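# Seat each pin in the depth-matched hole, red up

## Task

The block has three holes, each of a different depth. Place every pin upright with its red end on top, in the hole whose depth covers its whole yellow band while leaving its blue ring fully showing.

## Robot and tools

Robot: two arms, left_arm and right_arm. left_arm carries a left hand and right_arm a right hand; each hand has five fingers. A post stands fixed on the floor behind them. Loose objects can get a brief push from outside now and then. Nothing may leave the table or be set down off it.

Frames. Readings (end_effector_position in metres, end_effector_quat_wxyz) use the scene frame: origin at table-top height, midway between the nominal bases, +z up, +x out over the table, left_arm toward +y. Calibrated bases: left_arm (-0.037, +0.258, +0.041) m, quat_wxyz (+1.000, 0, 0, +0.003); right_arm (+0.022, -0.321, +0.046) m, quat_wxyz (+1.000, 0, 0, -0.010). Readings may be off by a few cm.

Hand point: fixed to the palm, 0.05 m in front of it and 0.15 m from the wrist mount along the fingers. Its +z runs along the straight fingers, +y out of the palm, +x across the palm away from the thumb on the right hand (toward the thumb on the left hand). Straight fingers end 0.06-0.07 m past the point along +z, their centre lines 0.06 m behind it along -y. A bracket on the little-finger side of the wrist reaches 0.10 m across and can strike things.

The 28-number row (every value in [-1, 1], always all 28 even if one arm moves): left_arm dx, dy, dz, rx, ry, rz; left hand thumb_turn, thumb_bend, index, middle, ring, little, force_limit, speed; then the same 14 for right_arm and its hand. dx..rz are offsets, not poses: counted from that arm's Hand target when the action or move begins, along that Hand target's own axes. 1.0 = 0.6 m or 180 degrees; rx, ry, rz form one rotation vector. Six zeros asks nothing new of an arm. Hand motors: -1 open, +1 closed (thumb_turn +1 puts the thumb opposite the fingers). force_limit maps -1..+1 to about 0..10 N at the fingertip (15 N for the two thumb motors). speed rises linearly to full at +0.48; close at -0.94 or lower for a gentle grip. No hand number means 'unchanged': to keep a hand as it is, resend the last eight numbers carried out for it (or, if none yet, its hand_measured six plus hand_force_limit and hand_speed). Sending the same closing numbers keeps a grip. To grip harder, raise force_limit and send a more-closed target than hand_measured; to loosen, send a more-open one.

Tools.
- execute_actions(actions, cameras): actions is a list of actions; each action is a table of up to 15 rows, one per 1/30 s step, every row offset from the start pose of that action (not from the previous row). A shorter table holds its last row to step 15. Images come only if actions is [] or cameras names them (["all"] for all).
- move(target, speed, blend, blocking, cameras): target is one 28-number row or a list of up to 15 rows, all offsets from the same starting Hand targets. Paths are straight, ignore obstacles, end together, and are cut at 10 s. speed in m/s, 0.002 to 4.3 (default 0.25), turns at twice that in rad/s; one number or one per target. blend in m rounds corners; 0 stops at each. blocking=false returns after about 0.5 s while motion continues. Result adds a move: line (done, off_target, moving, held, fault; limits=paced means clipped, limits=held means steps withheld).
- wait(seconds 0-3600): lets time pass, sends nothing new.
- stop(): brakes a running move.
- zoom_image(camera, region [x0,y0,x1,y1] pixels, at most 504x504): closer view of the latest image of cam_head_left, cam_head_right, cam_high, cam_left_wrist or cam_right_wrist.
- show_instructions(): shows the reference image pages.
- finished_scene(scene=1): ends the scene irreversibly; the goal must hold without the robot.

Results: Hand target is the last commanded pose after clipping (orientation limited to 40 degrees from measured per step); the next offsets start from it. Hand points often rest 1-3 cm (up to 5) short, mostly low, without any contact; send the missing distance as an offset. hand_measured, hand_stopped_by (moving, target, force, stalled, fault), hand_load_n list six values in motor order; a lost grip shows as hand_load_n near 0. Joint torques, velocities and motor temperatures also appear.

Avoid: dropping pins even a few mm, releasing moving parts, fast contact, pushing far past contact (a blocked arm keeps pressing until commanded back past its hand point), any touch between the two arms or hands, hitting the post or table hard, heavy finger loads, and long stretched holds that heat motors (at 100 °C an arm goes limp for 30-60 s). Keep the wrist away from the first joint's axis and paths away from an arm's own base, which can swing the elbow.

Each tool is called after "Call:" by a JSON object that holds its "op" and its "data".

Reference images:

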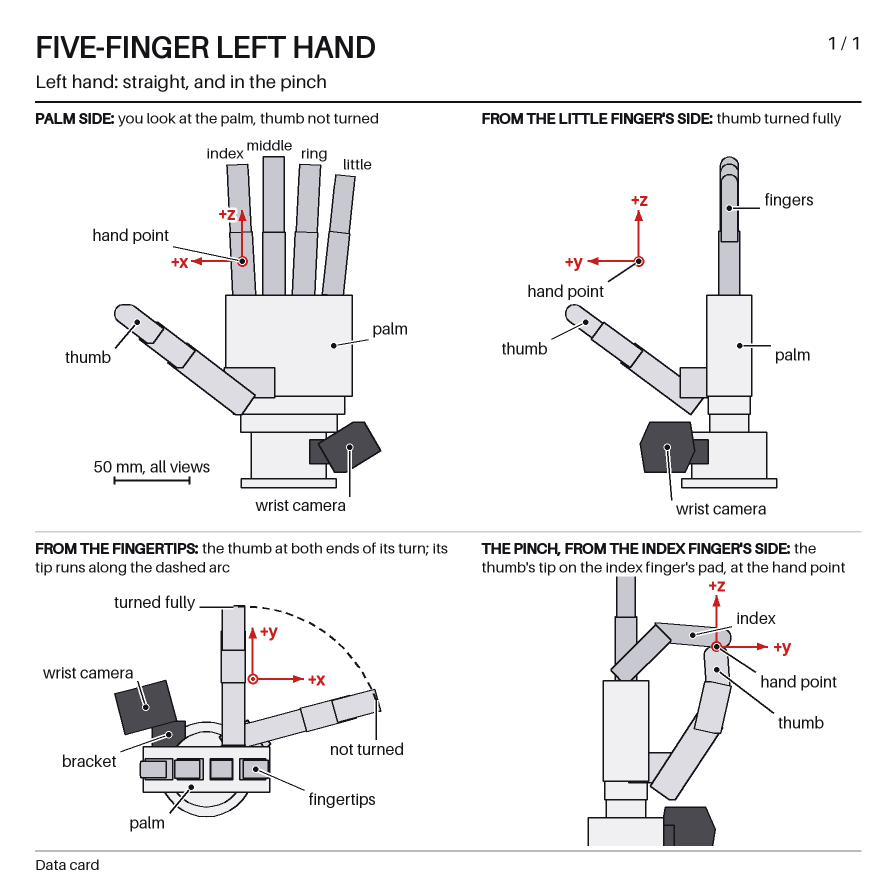

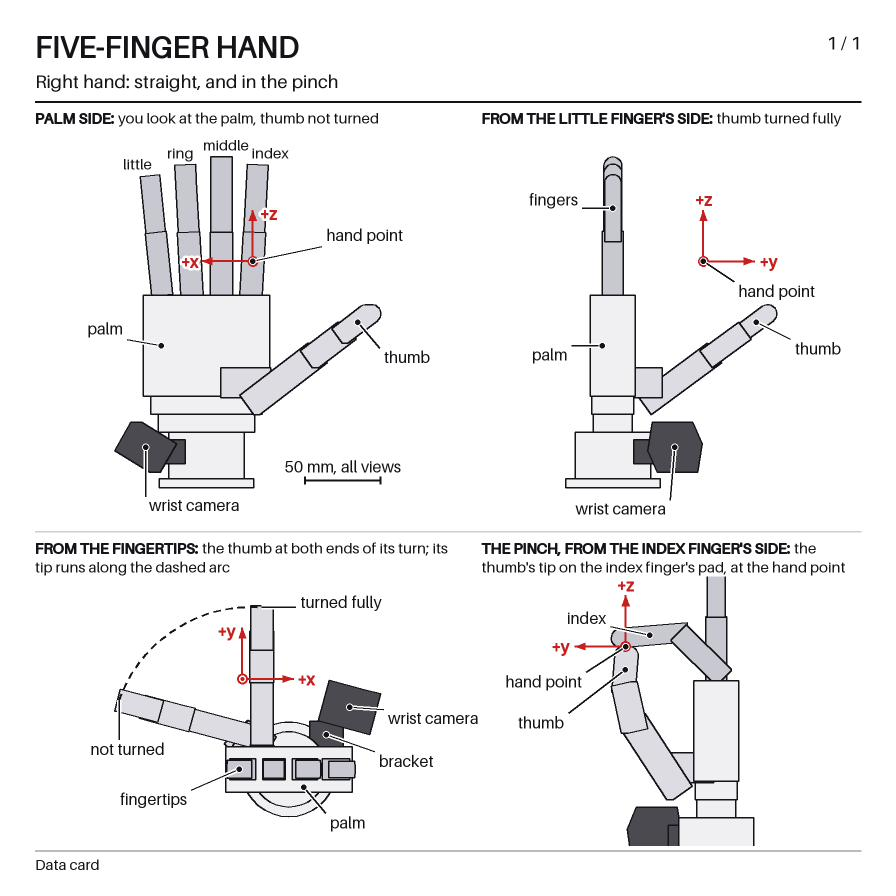

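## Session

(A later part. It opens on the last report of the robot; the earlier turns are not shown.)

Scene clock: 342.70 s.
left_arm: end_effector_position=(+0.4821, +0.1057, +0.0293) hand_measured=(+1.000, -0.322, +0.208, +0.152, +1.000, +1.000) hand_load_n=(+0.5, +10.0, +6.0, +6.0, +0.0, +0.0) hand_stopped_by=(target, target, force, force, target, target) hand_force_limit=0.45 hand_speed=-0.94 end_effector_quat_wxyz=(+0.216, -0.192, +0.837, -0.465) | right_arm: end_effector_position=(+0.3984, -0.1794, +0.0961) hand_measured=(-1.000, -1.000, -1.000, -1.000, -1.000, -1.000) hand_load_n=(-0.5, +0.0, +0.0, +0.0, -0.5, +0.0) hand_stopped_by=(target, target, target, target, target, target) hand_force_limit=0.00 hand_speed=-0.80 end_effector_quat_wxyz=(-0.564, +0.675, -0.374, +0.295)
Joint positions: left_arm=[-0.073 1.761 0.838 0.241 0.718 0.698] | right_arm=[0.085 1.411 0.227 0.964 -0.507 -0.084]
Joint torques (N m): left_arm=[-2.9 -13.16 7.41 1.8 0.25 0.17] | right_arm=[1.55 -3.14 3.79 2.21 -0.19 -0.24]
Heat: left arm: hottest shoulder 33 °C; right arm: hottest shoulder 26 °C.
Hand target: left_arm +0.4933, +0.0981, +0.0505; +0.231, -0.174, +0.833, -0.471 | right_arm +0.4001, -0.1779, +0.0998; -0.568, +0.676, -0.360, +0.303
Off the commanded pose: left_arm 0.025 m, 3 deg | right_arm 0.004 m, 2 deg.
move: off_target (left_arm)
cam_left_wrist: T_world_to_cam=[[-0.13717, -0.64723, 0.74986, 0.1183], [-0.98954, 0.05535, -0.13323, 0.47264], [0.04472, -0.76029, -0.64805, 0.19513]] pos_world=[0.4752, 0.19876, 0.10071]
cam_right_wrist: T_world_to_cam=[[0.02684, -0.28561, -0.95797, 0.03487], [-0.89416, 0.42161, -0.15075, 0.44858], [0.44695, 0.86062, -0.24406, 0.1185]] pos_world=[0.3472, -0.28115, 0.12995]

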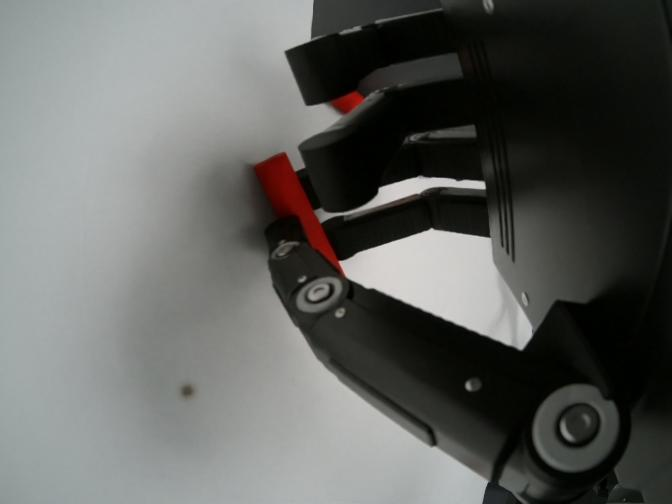

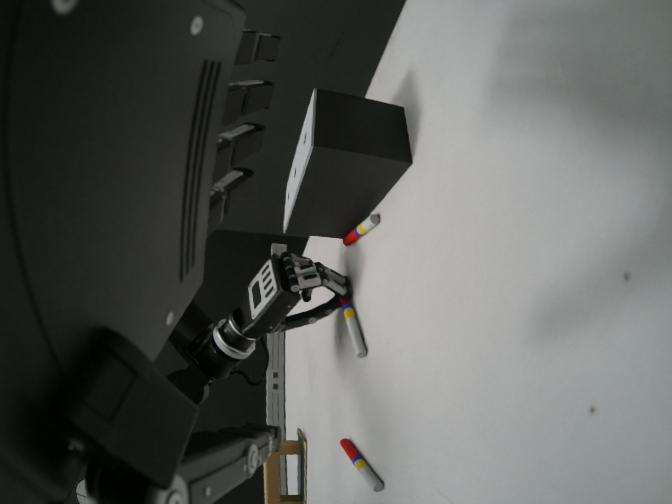

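Call:
{"op": "move", "data": {"target": [-0.00736,-0.02884,-0.01495,0,0,0,1,-0.32,0.4,0.4,1,1,0.45,-0.94,0,0,0,0,0,0,-1,-1,-1,-1,-1,-1,0,-0.8], "speed": 0.03, "cameras": ["cam_left_wrist","cam_right_wrist"]}}

Scene clock: 344.63 s.
left_arm: end_effector_position=(+0.4781, +0.1074, +0.0479) hand_measured=(+1.000, -0.320, +0.210, +0.152, +1.000, +1.000) hand_load_n=(+0.0, +0.0, +0.0, +0.0, +0.0, +0.0) hand_stopped_by=(target, target, force, force, target, target) hand_force_limit=0.45 hand_speed=-0.94 end_effector_quat_wxyz=(+0.213, -0.197, +0.837, -0.465) | right_arm: end_effector_position=(+0.3984, -0.1794, +0.0961) hand_measured=(-1.000, -1.000, -1.000, -1.000, -1.000, -1.000) hand_load_n=(+0.0, +0.0, +0.0, +0.0, +0.0, +0.0) hand_stopped_by=(target, target, target, target, target, target) hand_force_limit=0.00 hand_speed=-0.80 end_effector_quat_wxyz=(-0.564, +0.675, -0.374, +0.295)
Joint positions: left_arm=[-0.07 1.709 0.838 0.184 0.718 0.693] | right_arm=[0.085 1.411 0.227 0.964 -0.507 -0.084]
Joint torques (N m): left_arm=[-2.96 -11.99 8.88 1.7 0.21 0.16] | right_arm=[1.61 -3.19 3.81 2.24 -0.18 -0.24]
Heat: left arm: hottest shoulder 33 °C; right arm: hottest shoulder 26 °C.
Hand target: left_arm +0.4933, +0.0981, +0.0704; +0.231, -0.174, +0.833, -0.471 | right_arm +0.4001, -0.1779, +0.0998; -0.568, +0.676, -0.360, +0.303
Off the commanded pose: left_arm 0.029 m, 3 deg | right_arm 0.004 m, 2 deg.
move: off_target (left_arm)
cam_left_wrist: T_world_to_cam=[[-0.12788, -0.6463, 0.75229, 0.10028], [-0.99083, 0.04986, -0.1256, 0.47192], [0.04366, -0.76145, -0.64675, 0.20917]] pos_world=[0.47128, 0.20055, 0.11912]
cam_right_wrist: T_world_to_cam=[[0.02684, -0.28561, -0.95797, 0.03487], [-0.89416, 0.42161, -0.15075, 0.44858], [0.44695, 0.86062, -0.24406, 0.1185]] pos_world=[0.3472, -0.28115, 0.12995]

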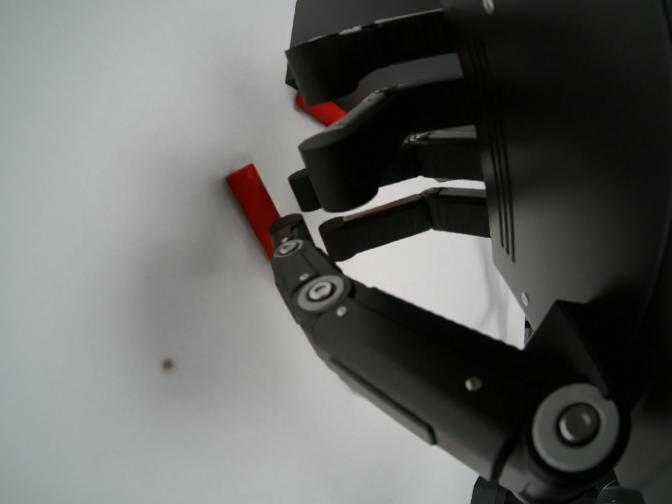

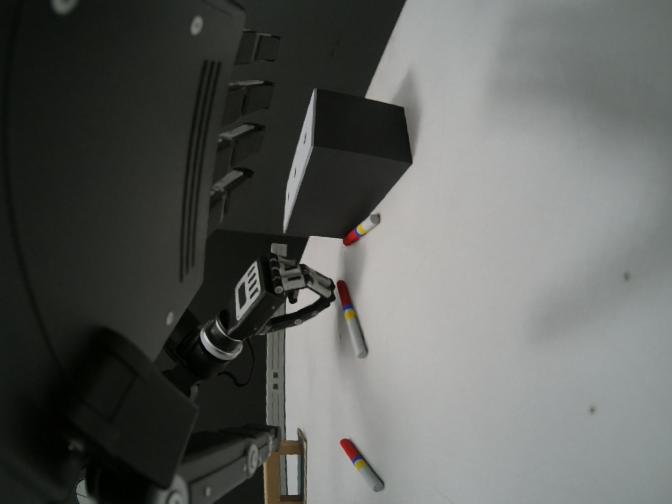

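Call:
{"op": "move", "data": {"target": [0.0097,-0.0037,0.0022,0,0,0.017,1,-0.32,0.0,-0.05,1,1,-0.6,0.0,0,0,0,0,0,0,-1,-1,-1,-1,-1,-1,0,-0.8], "speed": 0.08, "cameras": ["cam_left_wrist","cam_right_wrist"]}}

Scene clock: 353.77 s.
left_arm: end_effector_position=(+0.4803, +0.1029, +0.0534) hand_measured=(+1.000, -0.320, +0.000, -0.050, +1.000, +1.000) hand_load_n=(+0.0, +0.0, +0.0, +0.0, +0.0, +0.0) hand_stopped_by=(target, target, target, target, target, target) hand_force_limit=-0.60 hand_speed=0.00 end_effector_quat_wxyz=(+0.226, -0.177, +0.840, -0.460) | right_arm: end_effector_position=(+0.3984, -0.1794, +0.0961) hand_measured=(-1.000, -1.000, -1.000, -1.000, -1.000, -1.000) hand_load_n=(-0.5, +0.0, +0.0, +0.0, +0.0, +0.0) hand_stopped_by=(target, target, target, target, target, target) hand_force_limit=0.00 hand_speed=-0.80 end_effector_quat_wxyz=(-0.564, +0.675, -0.374, +0.295)
Joint positions: left_arm=[-0.086 1.695 0.838 0.184 0.704 0.726] | right_arm=[0.085 1.411 0.227 0.964 -0.507 -0.084]
Joint torques (N m): left_arm=[-2.96 -11.99 7.61 2.36 0.16 0.22] | right_arm=[1.73 -3.19 3.82 2.22 -0.18 -0.24]
Heat: left arm: hottest shoulder 32 °C; right arm: hottest shoulder 26 °C.
Hand target: left_arm +0.4894, +0.0931, +0.0705; +0.244, -0.152, +0.837, -0.465 | right_arm +0.4001, -0.1779, +0.0998; -0.568, +0.676, -0.360, +0.303
Off the commanded pose: left_arm 0.022 m, 4 deg | right_arm 0.004 m, 2 deg.
move: off_target (left_arm)
cam_left_wrist: T_world_to_cam=[[-0.16811, -0.66192, 0.73049, 0.11558], [-0.98436, 0.07311, -0.16029, 0.47137], [0.0527, -0.74601, -0.66385, 0.20424]] pos_world=[0.47266, 0.19441, 0.12671]
cam_right_wrist: T_world_to_cam=[[0.02684, -0.28561, -0.95797, 0.03487], [-0.89416, 0.42161, -0.15075, 0.44858], [0.44695, 0.86062, -0.24406, 0.1185]] pos_world=[0.3472, -0.28115, 0.12995]

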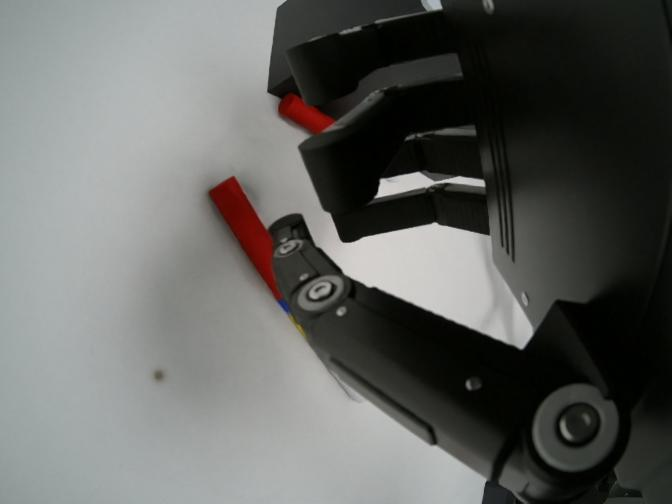

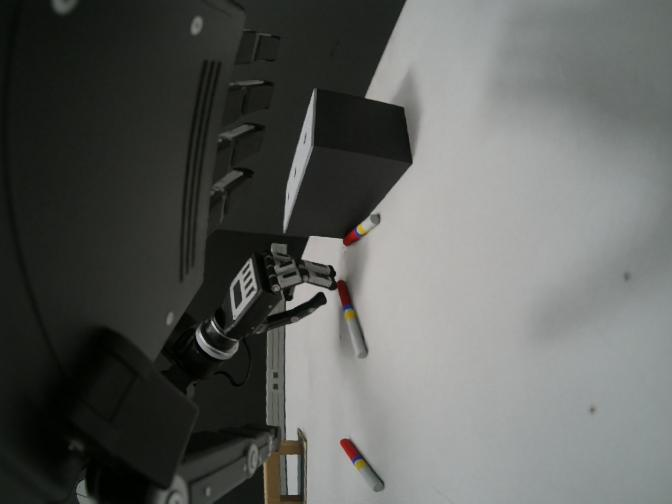

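Call:
{"op": "zoom_image", "data": {"camera": "cam_left_wrist", "region": [190, 160, 350, 320]}}

Scaled by 3.150 from the camera's image (finer frame: 960x720).

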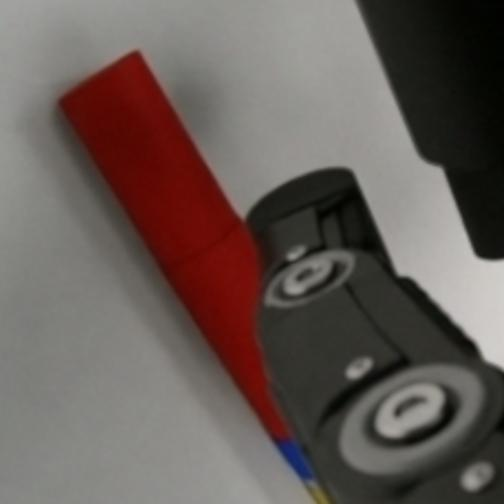

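Call:
{"op": "move", "data": {"target": [0.0082,0.0155,-0.0048,0.0074,0.0237,0.0234,1,-0.32,0.0,-0.05,1,1,-0.6,0.0,0,0,0,0,0,0,-1,-1,-1,-1,-1,-1,0,-0.8], "speed": 0.08, "cameras": ["cam_left_wrist"]}}

Call:
{"op": "zoom_image", "data": {"camera": "cam_left_wrist", "region": [190, 120, 390, 320]}}

Scene clock: 357.60 s.
left_arm: end_effector_position=(+0.4702, +0.0972, +0.0520) hand_measured=(+1.000, -0.320, +0.000, -0.050, +1.000, +1.000) hand_load_n=(+0.0, +0.0, +0.0, +0.0, +0.0, +0.0) hand_stopped_by=(target, target, target, target, target, target) hand_force_limit=-0.60 hand_speed=0.00 end_effector_quat_wxyz=(+0.219, -0.114, +0.848, -0.469) | right_arm: end_effector_position=(+0.3984, -0.1794, +0.0961) hand_measured=(-1.000, -1.000, -1.000, -1.000, -1.000, -1.000) hand_load_n=(+0.0, +0.0, +0.0, +0.0, +0.0, +0.0) hand_stopped_by=(target, target, target, target, target, target) hand_force_limit=0.00 hand_speed=-0.80 end_effector_quat_wxyz=(-0.564, +0.675, -0.374, +0.295)
Joint positions: left_arm=[-0.086 1.695 0.838 0.141 0.784 0.853] | right_arm=[0.085 1.411 0.227 0.964 -0.507 -0.084]
Joint torques (N m): left_arm=[-1.08 -10.58 8.5 1.72 0.45 0.25] | right_arm=[1.61 -3.14 3.75 2.25 -0.19 -0.24]
Heat: left arm: hottest shoulder 32 °C; right arm: hottest shoulder 26 °C.
Hand target: left_arm +0.4834, +0.0976, +0.0625; +0.231, -0.101, +0.845, -0.471 | right_arm +0.4001, -0.1779, +0.0998; -0.568, +0.676, -0.360, +0.303
Off the commanded pose: left_arm 0.017 m, 2 deg | right_arm 0.004 m, 2 deg.
move: off_target (left_arm)
cam_left_wrist: T_world_to_cam=[[-0.27991, -0.64741, 0.70888, 0.16341], [-0.96, 0.19421, -0.20169, 0.44053], [-0.00709, -0.73698, -0.67588, 0.22739]] pos_world=[0.47026, 0.18782, 0.1267]

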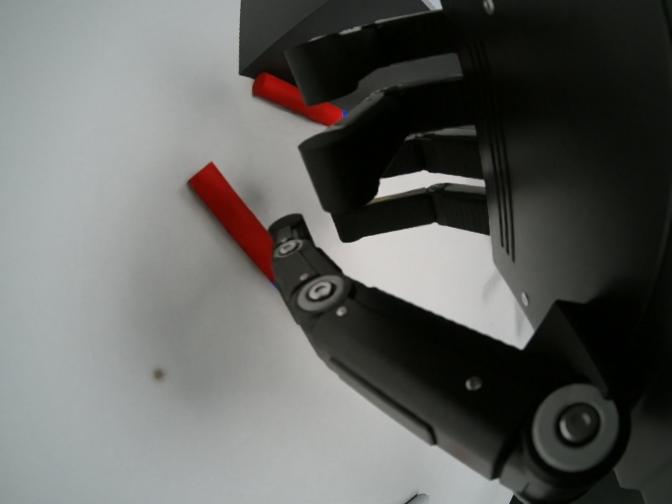

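Scaled by 2.520 from the camera's image (finer frame: 960x720).

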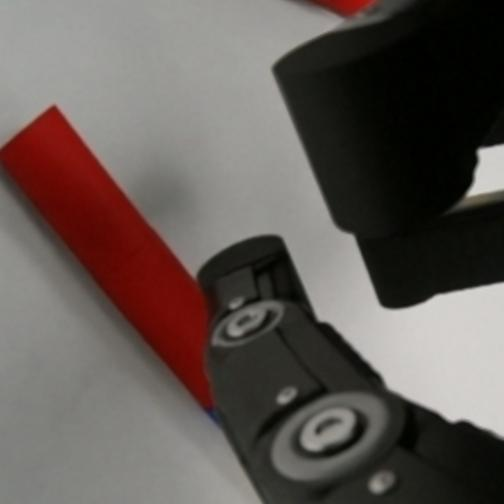

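Call:
{"op": "execute_actions", "data": {"actions": []}}

Scene clock: 359.20 s.
left_arm: end_effector_position=(+0.4702, +0.0972, +0.0520) hand_measured=(+1.000, -0.320, +0.000, -0.050, +1.000, +1.000) hand_load_n=(+0.0, +0.0, -0.5, +0.0, +0.0, +0.0) hand_stopped_by=(target, target, target, target, target, target) hand_force_limit=-0.60 hand_speed=0.00 end_effector_quat_wxyz=(+0.219, -0.114, +0.848, -0.469) | right_arm: end_effector_position=(+0.3984, -0.1794, +0.0961) hand_measured=(-1.000, -1.000, -1.000, -1.000, -1.000, -1.000) hand_load_n=(+0.0, +0.0, +0.0, +0.0, +0.0, +0.0) hand_stopped_by=(target, target, target, target, target, target) hand_force_limit=0.00 hand_speed=-0.80 end_effector_quat_wxyz=(-0.564, +0.675, -0.374, +0.295)
Joint positions: left_arm=[-0.086 1.695 0.838 0.141 0.784 0.853] | right_arm=[0.085 1.411 0.227 0.964 -0.507 -0.084]
Joint velocities: within noise
Joint torques (N m): left_arm=[-1.2 -10.34 8.43 1.65 0.42 0.26] | right_arm=[1.67 -3.14 3.86 2.19 -0.19 -0.24]
Motor temperatures (°C): left_arm=[30 32 27 24 21 22] | right_arm=[23 26 26 26 25 24]
Heat: left arm: hottest shoulder 32 °C; right arm: hottest shoulder 26 °C.
Hand target: left_arm +0.4834, +0.0976, +0.0625; +0.231, -0.101, +0.845, -0.471 | right_arm +0.4001, -0.1779, +0.0998; -0.568, +0.676, -0.360, +0.303
Off the commanded pose: left_arm 0.017 m, 2 deg | right_arm 0.004 m, 2 deg.
camera_calibration:
cam_left_wrist: T_world_to_cam=[[-0.27991, -0.64741, 0.70888, 0.16341], [-0.96, 0.19421, -0.20169, 0.44053], [-0.00709, -0.73698, -0.67588, 0.22739]] pos_world=[0.47026, 0.18782, 0.1267]
cam_right_wrist: T_world_to_cam=[[0.02684, -0.28561, -0.95797, 0.03487], [-0.89416, 0.42161, -0.15075, 0.44858], [0.44695, 0.86062, -0.24406, 0.1185]] pos_world=[0.3472, -0.28115, 0.12995]

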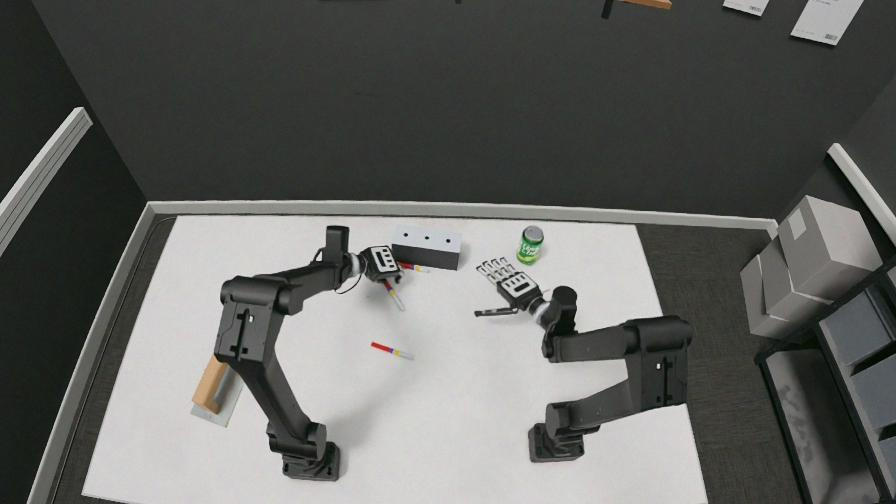

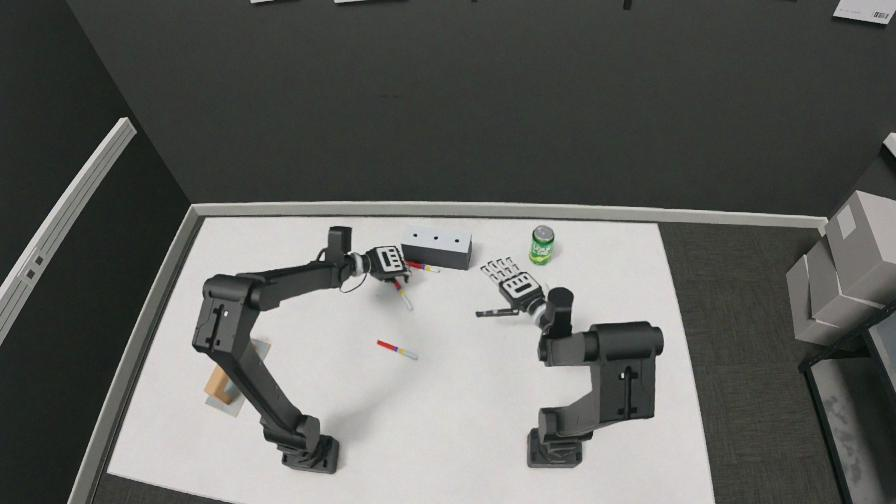

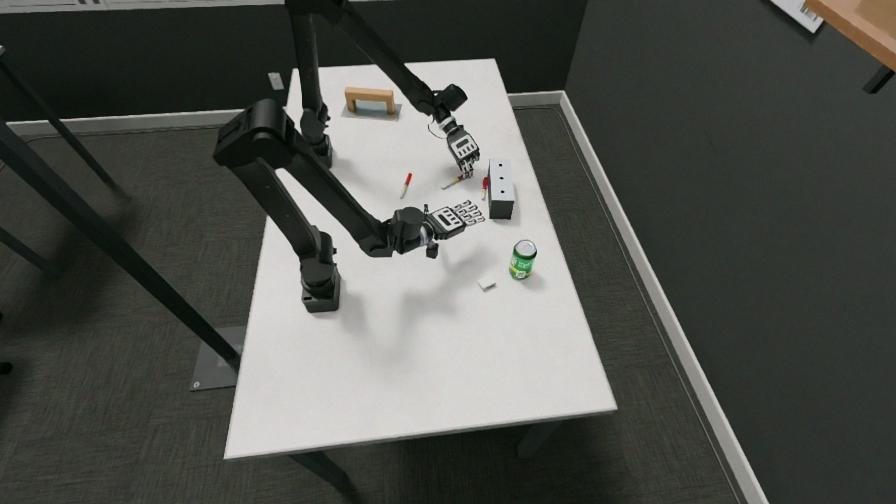

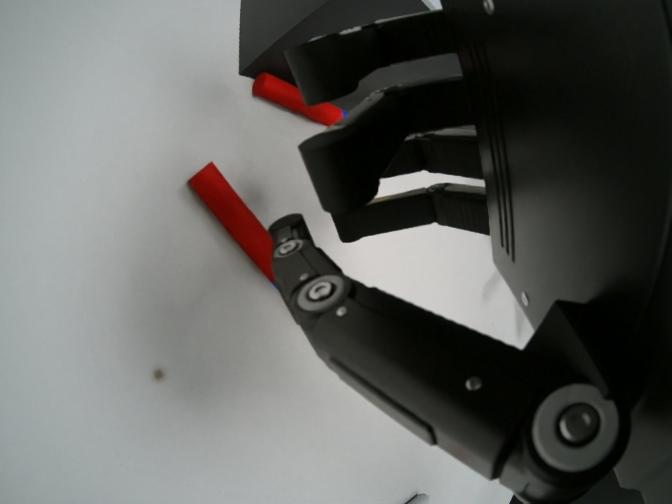

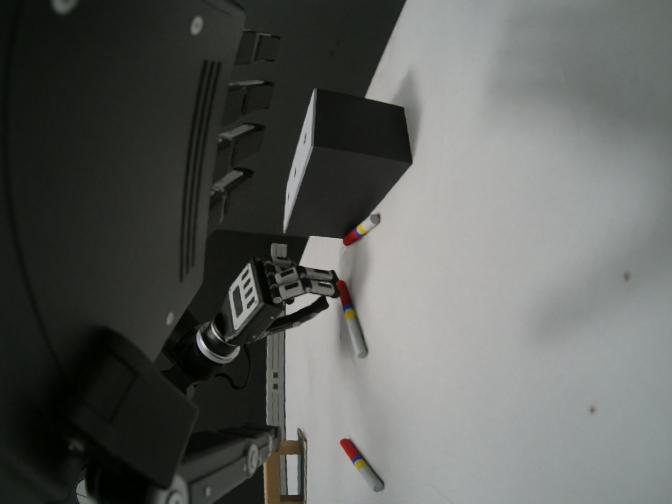

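Call:
{"op": "zoom_image", "data": {"camera": "cam_left_wrist", "region": [160, 120, 400, 320]}}

Call:
{"op": "zoom_image", "data": {"camera": "cam_right_wrist", "region": [280, 190, 440, 370]}}

Scaled by 2.100 from the camera's image (finer frame: 960x720).

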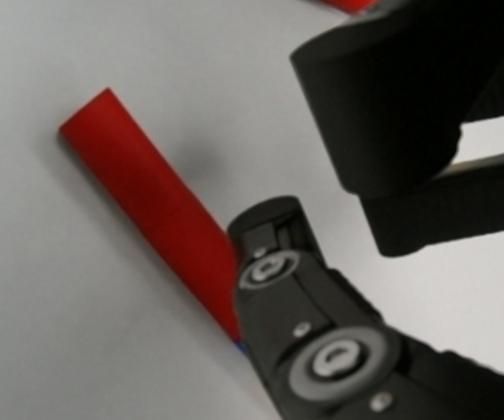

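Scaled by 2.800 from the camera's image (finer frame: 960x720).

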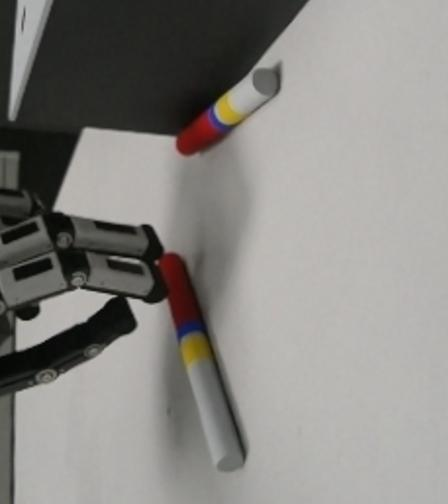

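Call:
{"op": "move", "data": {"target": [-0.0123, 0.0093, -0.0093, 0.02, 0, 0, 1, -0.32, 0.0, -0.05, 1, 1, -0.6, 0.0, 0, 0, 0, 0, 0, 0, -1, -1, -1, -1, -1, -1, 0, -0.8], "speed": 0.05, "cameras": ["cam_left_wrist"]}}

Scene clock: 362.93 s.
left_arm: end_effector_position=(+0.4721, +0.1047, +0.0571) hand_measured=(+1.000, -0.320, +0.000, -0.050, +1.000, +1.000) hand_load_n=(+0.0, +0.0, +0.0, +0.0, +0.0, +0.0) hand_stopped_by=(target, target, target, target, target, target) hand_force_limit=-0.60 hand_speed=0.00 end_effector_quat_wxyz=(+0.216, -0.106, +0.835, -0.495) | right_arm: end_effector_position=(+0.3984, -0.1794, +0.0961) hand_measured=(-1.000, -1.000, -1.000, -1.000, -1.000, -1.000) hand_load_n=(-0.5, +0.0, +0.0, +0.0, +0.0, +0.0) hand_stopped_by=(target, target, target, target, target, target) hand_force_limit=0.00 hand_speed=-0.80 end_effector_quat_wxyz=(-0.564, +0.675, -0.374, +0.295)
Joint positions: left_arm=[-0.047 1.706 0.838 0.171 0.865 0.853] | right_arm=[0.085 1.411 0.227 0.964 -0.507 -0.084]
Joint torques (N m): left_arm=[-0.56 -9.11 7.94 2.95 0.48 0.17] | right_arm=[1.61 -3.19 3.78 2.21 -0.19 -0.24]
Heat: left arm: hottest shoulder 32 °C; right arm: hottest shoulder 26 °C.
Hand target: left_arm +0.4874, +0.1076, +0.0625; +0.234, -0.094, +0.830, -0.497 | right_arm +0.4001, -0.1779, +0.0998; -0.568, +0.676, -0.360, +0.303
Off the commanded pose: left_arm 0.016 m, 3 deg | right_arm 0.004 m, 2 deg.
move: off_target (left_arm)
cam_left_wrist: T_world_to_cam=[[-0.30564, -0.60164, 0.73798, 0.17093], [-0.95203, 0.20524, -0.22697, 0.43851], [-0.01491, -0.77195, -0.63551, 0.24146]] pos_world=[0.47332, 0.19923, 0.12684]

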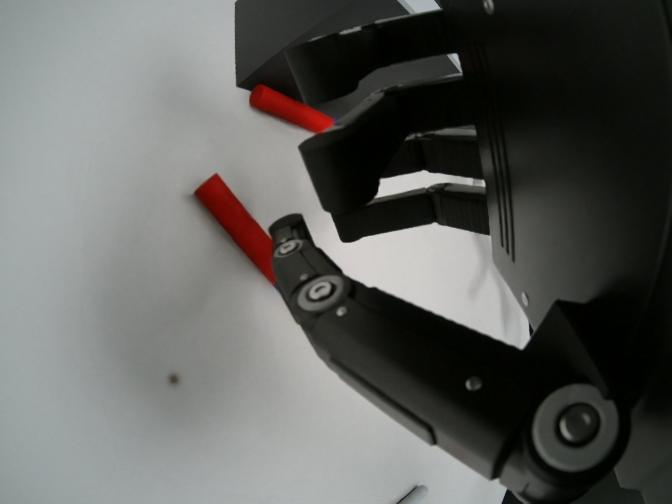

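Call:
{"op": "move", "data": {"target": [0.0026, 0.0245, 0.0074, 0, 0, 0, 1, -0.32, 0.0, -0.05, 1, 1, -0.6, 0.0, 0, 0, 0, 0, 0, 0, -1, -1, -1, -1, -1, -1, 0, -0.8], "speed": 0.04, "cameras": ["cam_left_wrist"]}}

Scene clock: 365.03 s.
left_arm: end_effector_position=(+0.4741, +0.1057, +0.0422) hand_measured=(+1.000, -0.320, +0.000, -0.050, +1.000, +1.000) hand_load_n=(+0.0, +0.0, +0.0, +0.0, +0.5, +0.0) hand_stopped_by=(target, target, target, target, target, target) hand_force_limit=-0.60 hand_speed=0.00 end_effector_quat_wxyz=(+0.215, -0.106, +0.835, -0.496) | right_arm: end_effector_position=(+0.3984, -0.1794, +0.0961) hand_measured=(-1.000, -1.000, -1.000, -1.000, -1.000, -1.000) hand_load_n=(+0.0, +0.0, +0.0, +0.0, -0.5, +0.0) hand_stopped_by=(target, target, target, target, target, target) hand_force_limit=0.00 hand_speed=-0.80 end_effector_quat_wxyz=(-0.564, +0.675, -0.374, +0.295)
Joint positions: left_arm=[-0.044 1.746 0.838 0.206 0.87 0.856] | right_arm=[0.085 1.411 0.227 0.964 -0.507 -0.084]
Joint torques (N m): left_arm=[-0.5 -10.29 7.53 2.89 0.5 0.23] | right_arm=[1.67 -3.25 3.84 2.24 -0.19 -0.24]
Heat: left arm: hottest shoulder 32 °C; right arm: hottest shoulder 26 °C.
Hand target: left_arm +0.4893, +0.1107, +0.0475; +0.234, -0.094, +0.830, -0.497 | right_arm +0.4001, -0.1779, +0.0998; -0.568, +0.676, -0.360, +0.303
Off the commanded pose: left_arm 0.017 m, 3 deg | right_arm 0.004 m, 2 deg.
move: off_target (left_arm)
cam_left_wrist: T_world_to_cam=[[-0.30494, -0.60012, 0.7395, 0.18253], [-0.95221, 0.20656, -0.22503, 0.43657], [-0.01771, -0.77278, -0.63443, 0.23419]] pos_world=[0.47552, 0.20033, 0.11184]

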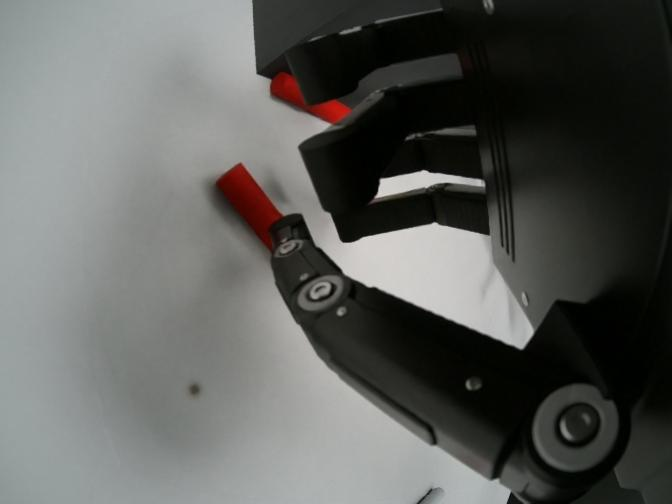

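Call:
{"op": "zoom_image", "data": {"camera": "cam_left_wrist", "region": [180, 120, 380, 280]}}

Scaled by 2.520 from the camera's image (finer frame: 960x720).

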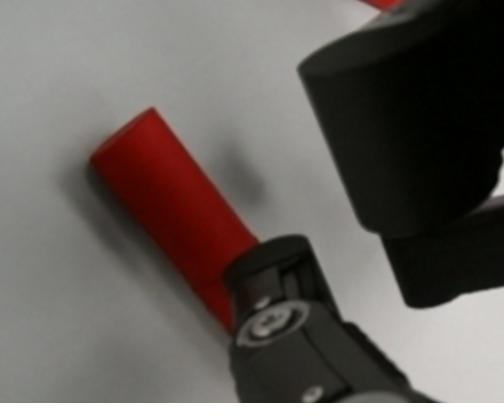

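Call:
{"op": "move", "data": {"target": [0.0031, 0.0205, 0.0040, 0, 0, 0, 1, -0.32, 0.0, -0.05, 1, 1, -0.6, 0.0, 0, 0, 0, 0, 0, 0, -1, -1, -1, -1, -1, -1, 0, -0.8], "speed": 0.03, "cameras": ["cam_left_wrist", "cam_right_wrist"]}}

Scene clock: 369.07 s.
left_arm: end_effector_position=(+0.4762, +0.1089, +0.0323) hand_measured=(+1.000, -0.320, +0.000, -0.050, +1.000, +1.000) hand_load_n=(+0.0, +0.0, +0.0, +0.0, +0.0, +0.0) hand_stopped_by=(target, target, target, target, target, target) hand_force_limit=-0.60 hand_speed=0.00 end_effector_quat_wxyz=(+0.216, -0.105, +0.834, -0.496) | right_arm: end_effector_position=(+0.3984, -0.1794, +0.0961) hand_measured=(-1.000, -1.000, -1.000, -1.000, -1.000, -1.000) hand_load_n=(-0.5, +0.0, +0.0, +0.0, +0.0, +0.0) hand_stopped_by=(target, target, target, target, target, target) hand_force_limit=0.00 hand_speed=-0.80 end_effector_quat_wxyz=(-0.564, +0.675, -0.374, +0.295)
Joint positions: left_arm=[-0.037 1.773 0.838 0.232 0.876 0.862] | right_arm=[0.085 1.411 0.227 0.964 -0.507 -0.084]
Joint torques (N m): left_arm=[-0.79 -9.93 6.93 2.99 0.52 0.24] | right_arm=[1.67 -3.19 3.82 2.21 -0.19 -0.24]
Heat: left arm: hottest shoulder 32 °C; right arm: hottest shoulder 26 °C.
Hand target: left_arm +0.4898, +0.1141, +0.0353; +0.234, -0.094, +0.830, -0.497 | right_arm +0.4001, -0.1779, +0.0998; -0.568, +0.676, -0.360, +0.303
Off the commanded pose: left_arm 0.015 m, 2 deg | right_arm 0.004 m, 2 deg.
move: off_target (left_arm)
cam_left_wrist: T_world_to_cam=[[-0.307, -0.59949, 0.73916, 0.19337], [-0.95159, 0.20594, -0.2282, 0.43561], [-0.01542, -0.77343, -0.63369, 0.22939]] pos_world=[0.47742, 0.20363, 0.10183]
cam_right_wrist: T_world_to_cam=[[0.02684, -0.28561, -0.95797, 0.03487], [-0.89416, 0.42161, -0.15075, 0.44858], [0.44695, 0.86062, -0.24406, 0.1185]] pos_world=[0.3472, -0.28115, 0.12995]

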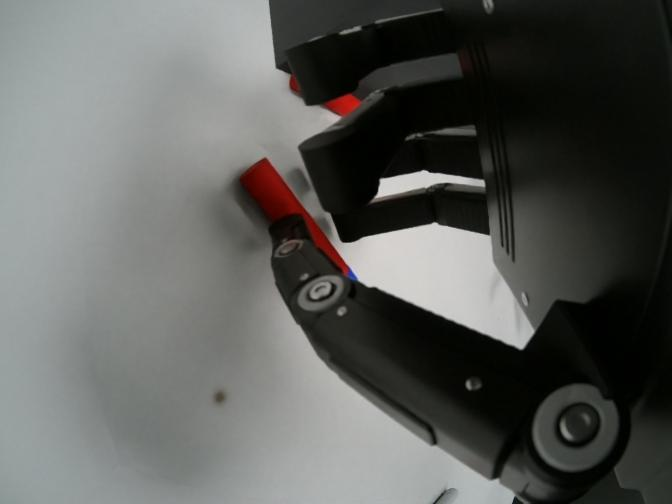

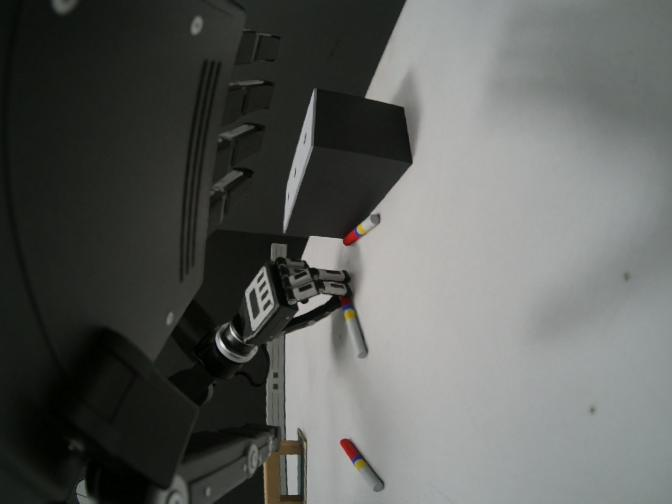

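Call:
{"op": "move", "data": {"target": [0.0028, 0.0086, 0.0021, 0, 0, 0, 1, -0.32, 0.0, -0.05, 1, 1, -0.6, 0.0, 0, 0, 0, 0, 0, 0, -1, -1, -1, -1, -1, -1, 0, -0.8], "speed": 0.03, "cameras": ["cam_left_wrist"]}}

Scene clock: 370.37 s.
left_arm: end_effector_position=(+0.4774, +0.1094, +0.0284) hand_measured=(+1.000, -0.320, +0.000, -0.050, +1.000, +1.000) hand_load_n=(+0.0, +0.0, +0.0, +0.0, +0.0, +0.0) hand_stopped_by=(target, target, target, target, target, target) hand_force_limit=-0.60 hand_speed=0.00 end_effector_quat_wxyz=(+0.218, -0.103, +0.834, -0.497) | right_arm: end_effector_position=(+0.3984, -0.1794, +0.0961) hand_measured=(-1.000, -1.000, -1.000, -1.000, -1.000, -1.000) hand_load_n=(-0.5, +0.0, +0.0, +0.0, +0.0, +0.0) hand_stopped_by=(target, target, target, target, target, target) hand_force_limit=0.00 hand_speed=-0.80 end_effector_quat_wxyz=(-0.564, +0.675, -0.374, +0.295)
Joint positions: left_arm=[-0.035 1.786 0.838 0.247 0.879 0.865] | right_arm=[0.085 1.411 0.227 0.964 -0.507 -0.084]
Joint torques (N m): left_arm=[-0.97 -9.82 6.67 2.89 0.43 0.25] | right_arm=[1.44 -3.14 3.78 2.26 -0.19 -0.24]
Heat: left arm: hottest shoulder 32 °C; right arm: hottest shoulder 26 °C.
Hand target: left_arm +0.4893, +0.1150, +0.0299; +0.234, -0.094, +0.830, -0.497 | right_arm +0.4001, -0.1779, +0.0998; -0.568, +0.676, -0.360, +0.303
Off the commanded pose: left_arm 0.013 m, 2 deg | right_arm 0.004 m, 2 deg.
move: off_target (left_arm)
cam_left_wrist: T_world_to_cam=[[-0.3123, -0.59837, 0.73785, 0.19937], [-0.94989, 0.20776, -0.23356, 0.43489], [-0.01354, -0.77382, -0.63326, 0.22639]] pos_world=[0.47843, 0.20413, 0.09783]

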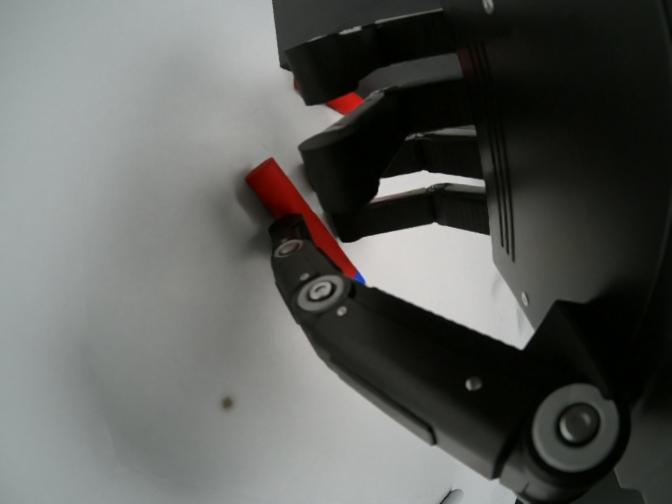

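Call:
{"op": "move", "data": {"target": [0.0034, 0.0057, 0.0018, 0, 0, 0, 1, -0.32, 0.0, -0.05, 1, 1, -0.6, 0.0, 0, 0, 0, 0, 0, 0, -1, -1, -1, -1, -1, -1, 0, -0.8], "speed": 0.03, "cameras": ["cam_left_wrist"]}}

Scene clock: 371.53 s.
left_arm: end_effector_position=(+0.4791, +0.1091, +0.0285) hand_measured=(+1.000, -0.320, +0.000, -0.050, +1.000, +1.000) hand_load_n=(+0.5, +0.0, +0.0, -0.5, +0.0, +0.0) hand_stopped_by=(target, target, target, target, target, target) hand_force_limit=-0.60 hand_speed=0.00 end_effector_quat_wxyz=(+0.221, -0.101, +0.832, -0.498) | right_arm: end_effector_position=(+0.3984, -0.1794, +0.0961) hand_measured=(-1.000, -1.000, -1.000, -1.000, -1.000, -1.000) hand_load_n=(+0.0, +0.0, +0.0, +0.0, +0.0, +0.0) hand_stopped_by=(target, target, target, target, target, target) hand_force_limit=0.00 hand_speed=-0.80 end_effector_quat_wxyz=(-0.564, +0.675, -0.374, +0.295)
Joint positions: left_arm=[-0.035 1.789 0.838 0.26 0.881 0.865] | right_arm=[0.085 1.411 0.227 0.964 -0.507 -0.084]
Joint torques (N m): left_arm=[-0.85 -9.99 6.37 2.91 0.35 0.24] | right_arm=[1.73 -3.25 3.79 2.18 -0.19 -0.24]
Heat: left arm: hottest shoulder 32 °C; right arm: hottest shoulder 26 °C.
Hand target: left_arm +0.4883, +0.1151, +0.0259; +0.234, -0.094, +0.830, -0.497 | right_arm +0.4001, -0.1779, +0.0998; -0.568, +0.676, -0.360, +0.303
Off the commanded pose: left_arm 0.011 m, 2 deg | right_arm 0.004 m, 2 deg.
move: off_target (left_arm)
cam_left_wrist: T_world_to_cam=[[-0.3197, -0.59704, 0.73576, 0.20305], [-0.94748, 0.20855, -0.24247, 0.43567], [-0.00868, -0.77463, -0.63236, 0.22406]] pos_world=[0.47965, 0.20393, 0.09793]

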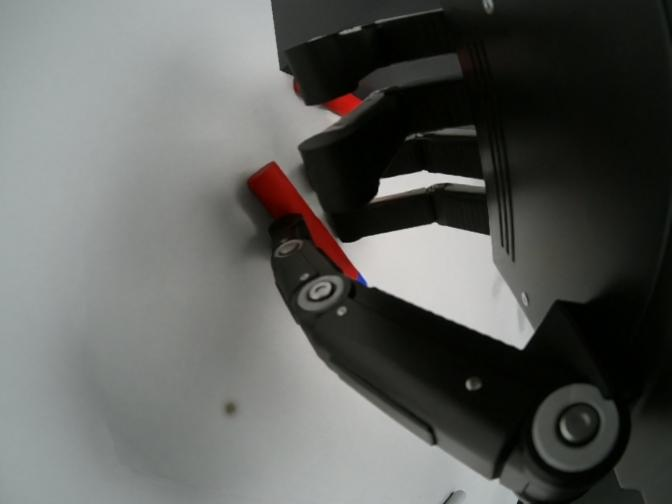

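Call:
{"op": "move", "data": {"target": [0.0054, 0.0070, 0.0017, 0, 0, 0, 1, -0.32, 0.0, -0.05, 1, 1, -0.6, 0.0, 0, 0, 0, 0, 0, 0, -1, -1, -1, -1, -1, -1, 0, -0.8], "speed": 0.03, "cameras": ["cam_left_wrist"]}}

Scene clock: 373.07 s.
left_arm: end_effector_position=(+0.4812, +0.1088, +0.0278) hand_measured=(+1.000, -0.320, +0.000, -0.050, +1.000, +1.000) hand_load_n=(+0.0, +0.0, +0.0, -1.0, +0.0, +0.0) hand_stopped_by=(target, target, target, target, target, target) hand_force_limit=-0.60 hand_speed=0.00 end_effector_quat_wxyz=(+0.225, -0.098, +0.831, -0.499) | right_arm: end_effector_position=(+0.3984, -0.1794, +0.0961) hand_measured=(-1.000, -1.000, -1.000, -1.000, -1.000, -1.000) hand_load_n=(+0.0, +0.0, +0.0, +0.0, +0.0, +0.0) hand_stopped_by=(target, target, target, target, target, target) hand_force_limit=0.00 hand_speed=-0.80 end_effector_quat_wxyz=(-0.564, +0.675, -0.374, +0.295)
Joint positions: left_arm=[-0.035 1.795 0.838 0.276 0.882 0.865] | right_arm=[0.085 1.411 0.227 0.964 -0.507 -0.084]
Joint torques (N m): left_arm=[-0.67 -9.35 5.57 2.99 0.29 0.24] | right_arm=[1.79 -3.37 3.81 2.22 -0.19 -0.23]
Heat: left arm: hottest shoulder 32 °C; right arm: hottest shoulder 26 °C.
Hand target: left_arm +0.4863, +0.1151, +0.0208; +0.234, -0.094, +0.830, -0.497 | right_arm +0.4001, -0.1779, +0.0998; -0.568, +0.676, -0.360, +0.303
Off the commanded pose: left_arm 0.011 m, 1 deg | right_arm 0.004 m, 2 deg.
move: off_target (left_arm)
cam_left_wrist: T_world_to_cam=[[-0.3283, -0.59572, 0.73303, 0.20818], [-0.94457, 0.20937, -0.2529, 0.43628], [-0.00282, -0.77543, -0.63143, 0.22059]] pos_world=[0.48107, 0.20373, 0.09702]

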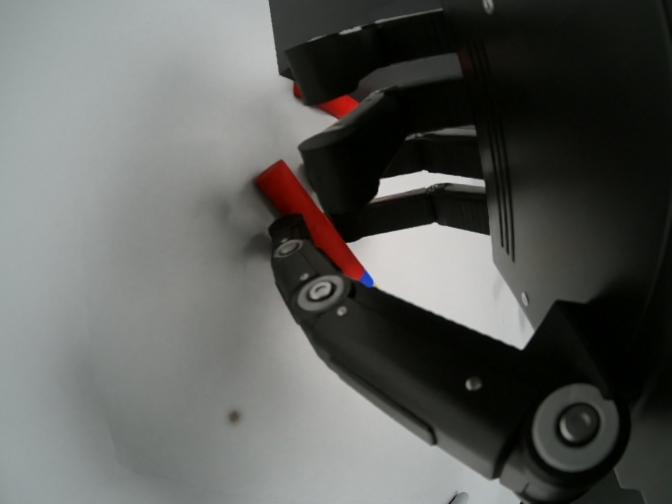

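Call:
{"op": "move", "data": {"target": [0.0083, -0.0134, -0.0104, 0, 0, 0, 1, -0.32, 0.0, -0.05, 1, 1, -0.6, 0.0, 0, 0, 0, 0, 0, 0, -1, -1, -1, -1, -1, -1, 0, -0.8], "speed": 0.03, "cameras": ["cam_left_wrist"]}}

Scene clock: 375.07 s.
left_arm: end_effector_position=(+0.4793, +0.1092, +0.0273) hand_measured=(+1.000, -0.320, +0.000, -0.050, +1.000, +1.000) hand_load_n=(+0.0, +0.0, +0.0, +0.5, +0.0, +0.0) hand_stopped_by=(target, target, target, target, target, target) hand_force_limit=-0.60 hand_speed=0.00 end_effector_quat_wxyz=(+0.227, -0.095, +0.831, -0.498) | right_arm: end_effector_position=(+0.3984, -0.1794, +0.0961) hand_measured=(-1.000, -1.000, -1.000, -1.000, -1.000, -1.000) hand_load_n=(+0.0, +0.0, +0.0, +0.0, +0.0, +0.0) hand_stopped_by=(target, target, target, target, target, target) hand_force_limit=0.00 hand_speed=-0.80 end_effector_quat_wxyz=(-0.564, +0.675, -0.374, +0.295)
Joint positions: left_arm=[-0.035 1.792 0.832 0.278 0.882 0.873] | right_arm=[0.085 1.411 0.227 0.964 -0.507 -0.084]
Joint torques (N m): left_arm=[-1.03 -11.63 4.29 2.29 0.21 0.17] | right_arm=[1.38 -3.08 3.77 2.26 -0.19 -0.23]
Heat: left arm: hottest shoulder 32 °C; right arm: hottest shoulder 26 °C.
Hand target: left_arm +0.4784, +0.1141, +0.0288; +0.234, -0.094, +0.830, -0.497 | right_arm +0.4001, -0.1779, +0.0998; -0.568, +0.676, -0.360, +0.303
Off the commanded pose: left_arm 0.005 m, 1 deg | right_arm 0.004 m, 2 deg.
move: done
cam_left_wrist: T_world_to_cam=[[-0.33337, -0.59745, 0.72932, 0.21091], [-0.94279, 0.21318, -0.25631, 0.43313], [-0.00234, -0.77305, -0.63434, 0.22012]] pos_world=[0.47918, 0.20384, 0.09682]

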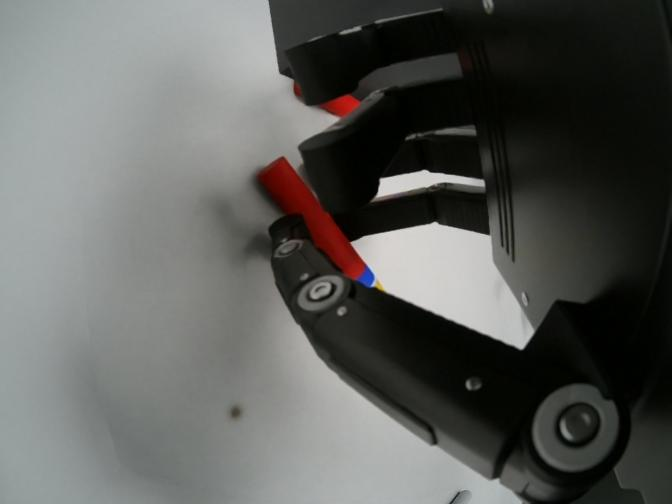

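Call:
{"op": "move", "data": {"target": [0.0037, -0.0081, -0.0058, 0, 0, 0, 1, -0.32, 0.0, -0.05, 1, 1, -0.6, 0.0, 0, 0, 0, 0, 0, 0, -1, -1, -1, -1, -1, -1, 0, -0.8], "speed": 0.03, "cameras": ["cam_left_wrist"]}}

Scene clock: 376.30 s.
left_arm: end_effector_position=(+0.4728, +0.1096, +0.0273) hand_measured=(+1.000, -0.320, +0.000, -0.050, +1.000, +1.000) hand_load_n=(+0.0, +0.0, +0.0, +0.0, +0.0, +0.0) hand_stopped_by=(target, target, target, target, target, target) hand_force_limit=-0.60 hand_speed=0.00 end_effector_quat_wxyz=(+0.225, -0.096, +0.832, -0.498) | right_arm: end_effector_position=(+0.3984, -0.1794, +0.0961) hand_measured=(-1.000, -1.000, -1.000, -1.000, -1.000, -1.000) hand_load_n=(-0.5, +0.0, +0.0, +0.0, +0.0, +0.0) hand_stopped_by=(target, target, target, target, target, target) hand_force_limit=0.00 hand_speed=-0.80 end_effector_quat_wxyz=(-0.564, +0.675, -0.374, +0.295)
Joint positions: left_arm=[-0.035 1.779 0.815 0.278 0.881 0.873] | right_arm=[0.085 1.411 0.227 0.964 -0.507 -0.084]
Joint torques (N m): left_arm=[-1.08 -11.87 5.01 2.02 0.26 0.17] | right_arm=[1.73 -3.25 3.79 2.24 -0.2 -0.24]
Heat: left arm: hottest shoulder 32 °C; right arm: hottest shoulder 26 °C.
Hand target: left_arm +0.4744, +0.1136, +0.0338; +0.234, -0.094, +0.830, -0.497 | right_arm +0.4001, -0.1779, +0.0998; -0.568, +0.676, -0.360, +0.303
Off the commanded pose: left_arm 0.008 m, 1 deg | right_arm 0.004 m, 2 deg.
move: done
cam_left_wrist: T_world_to_cam=[[-0.32939, -0.59862, 0.73017, 0.20711], [-0.94419, 0.21237, -0.25182, 0.42756], [-0.00432, -0.77236, -0.63516, 0.22134]] pos_world=[0.47287, 0.20414, 0.09702]

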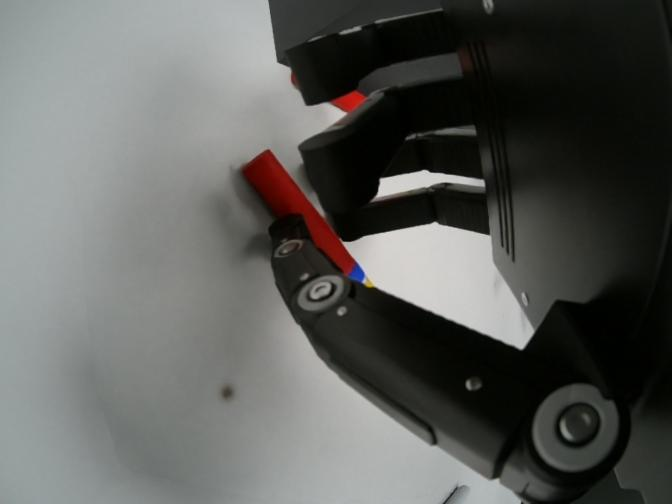

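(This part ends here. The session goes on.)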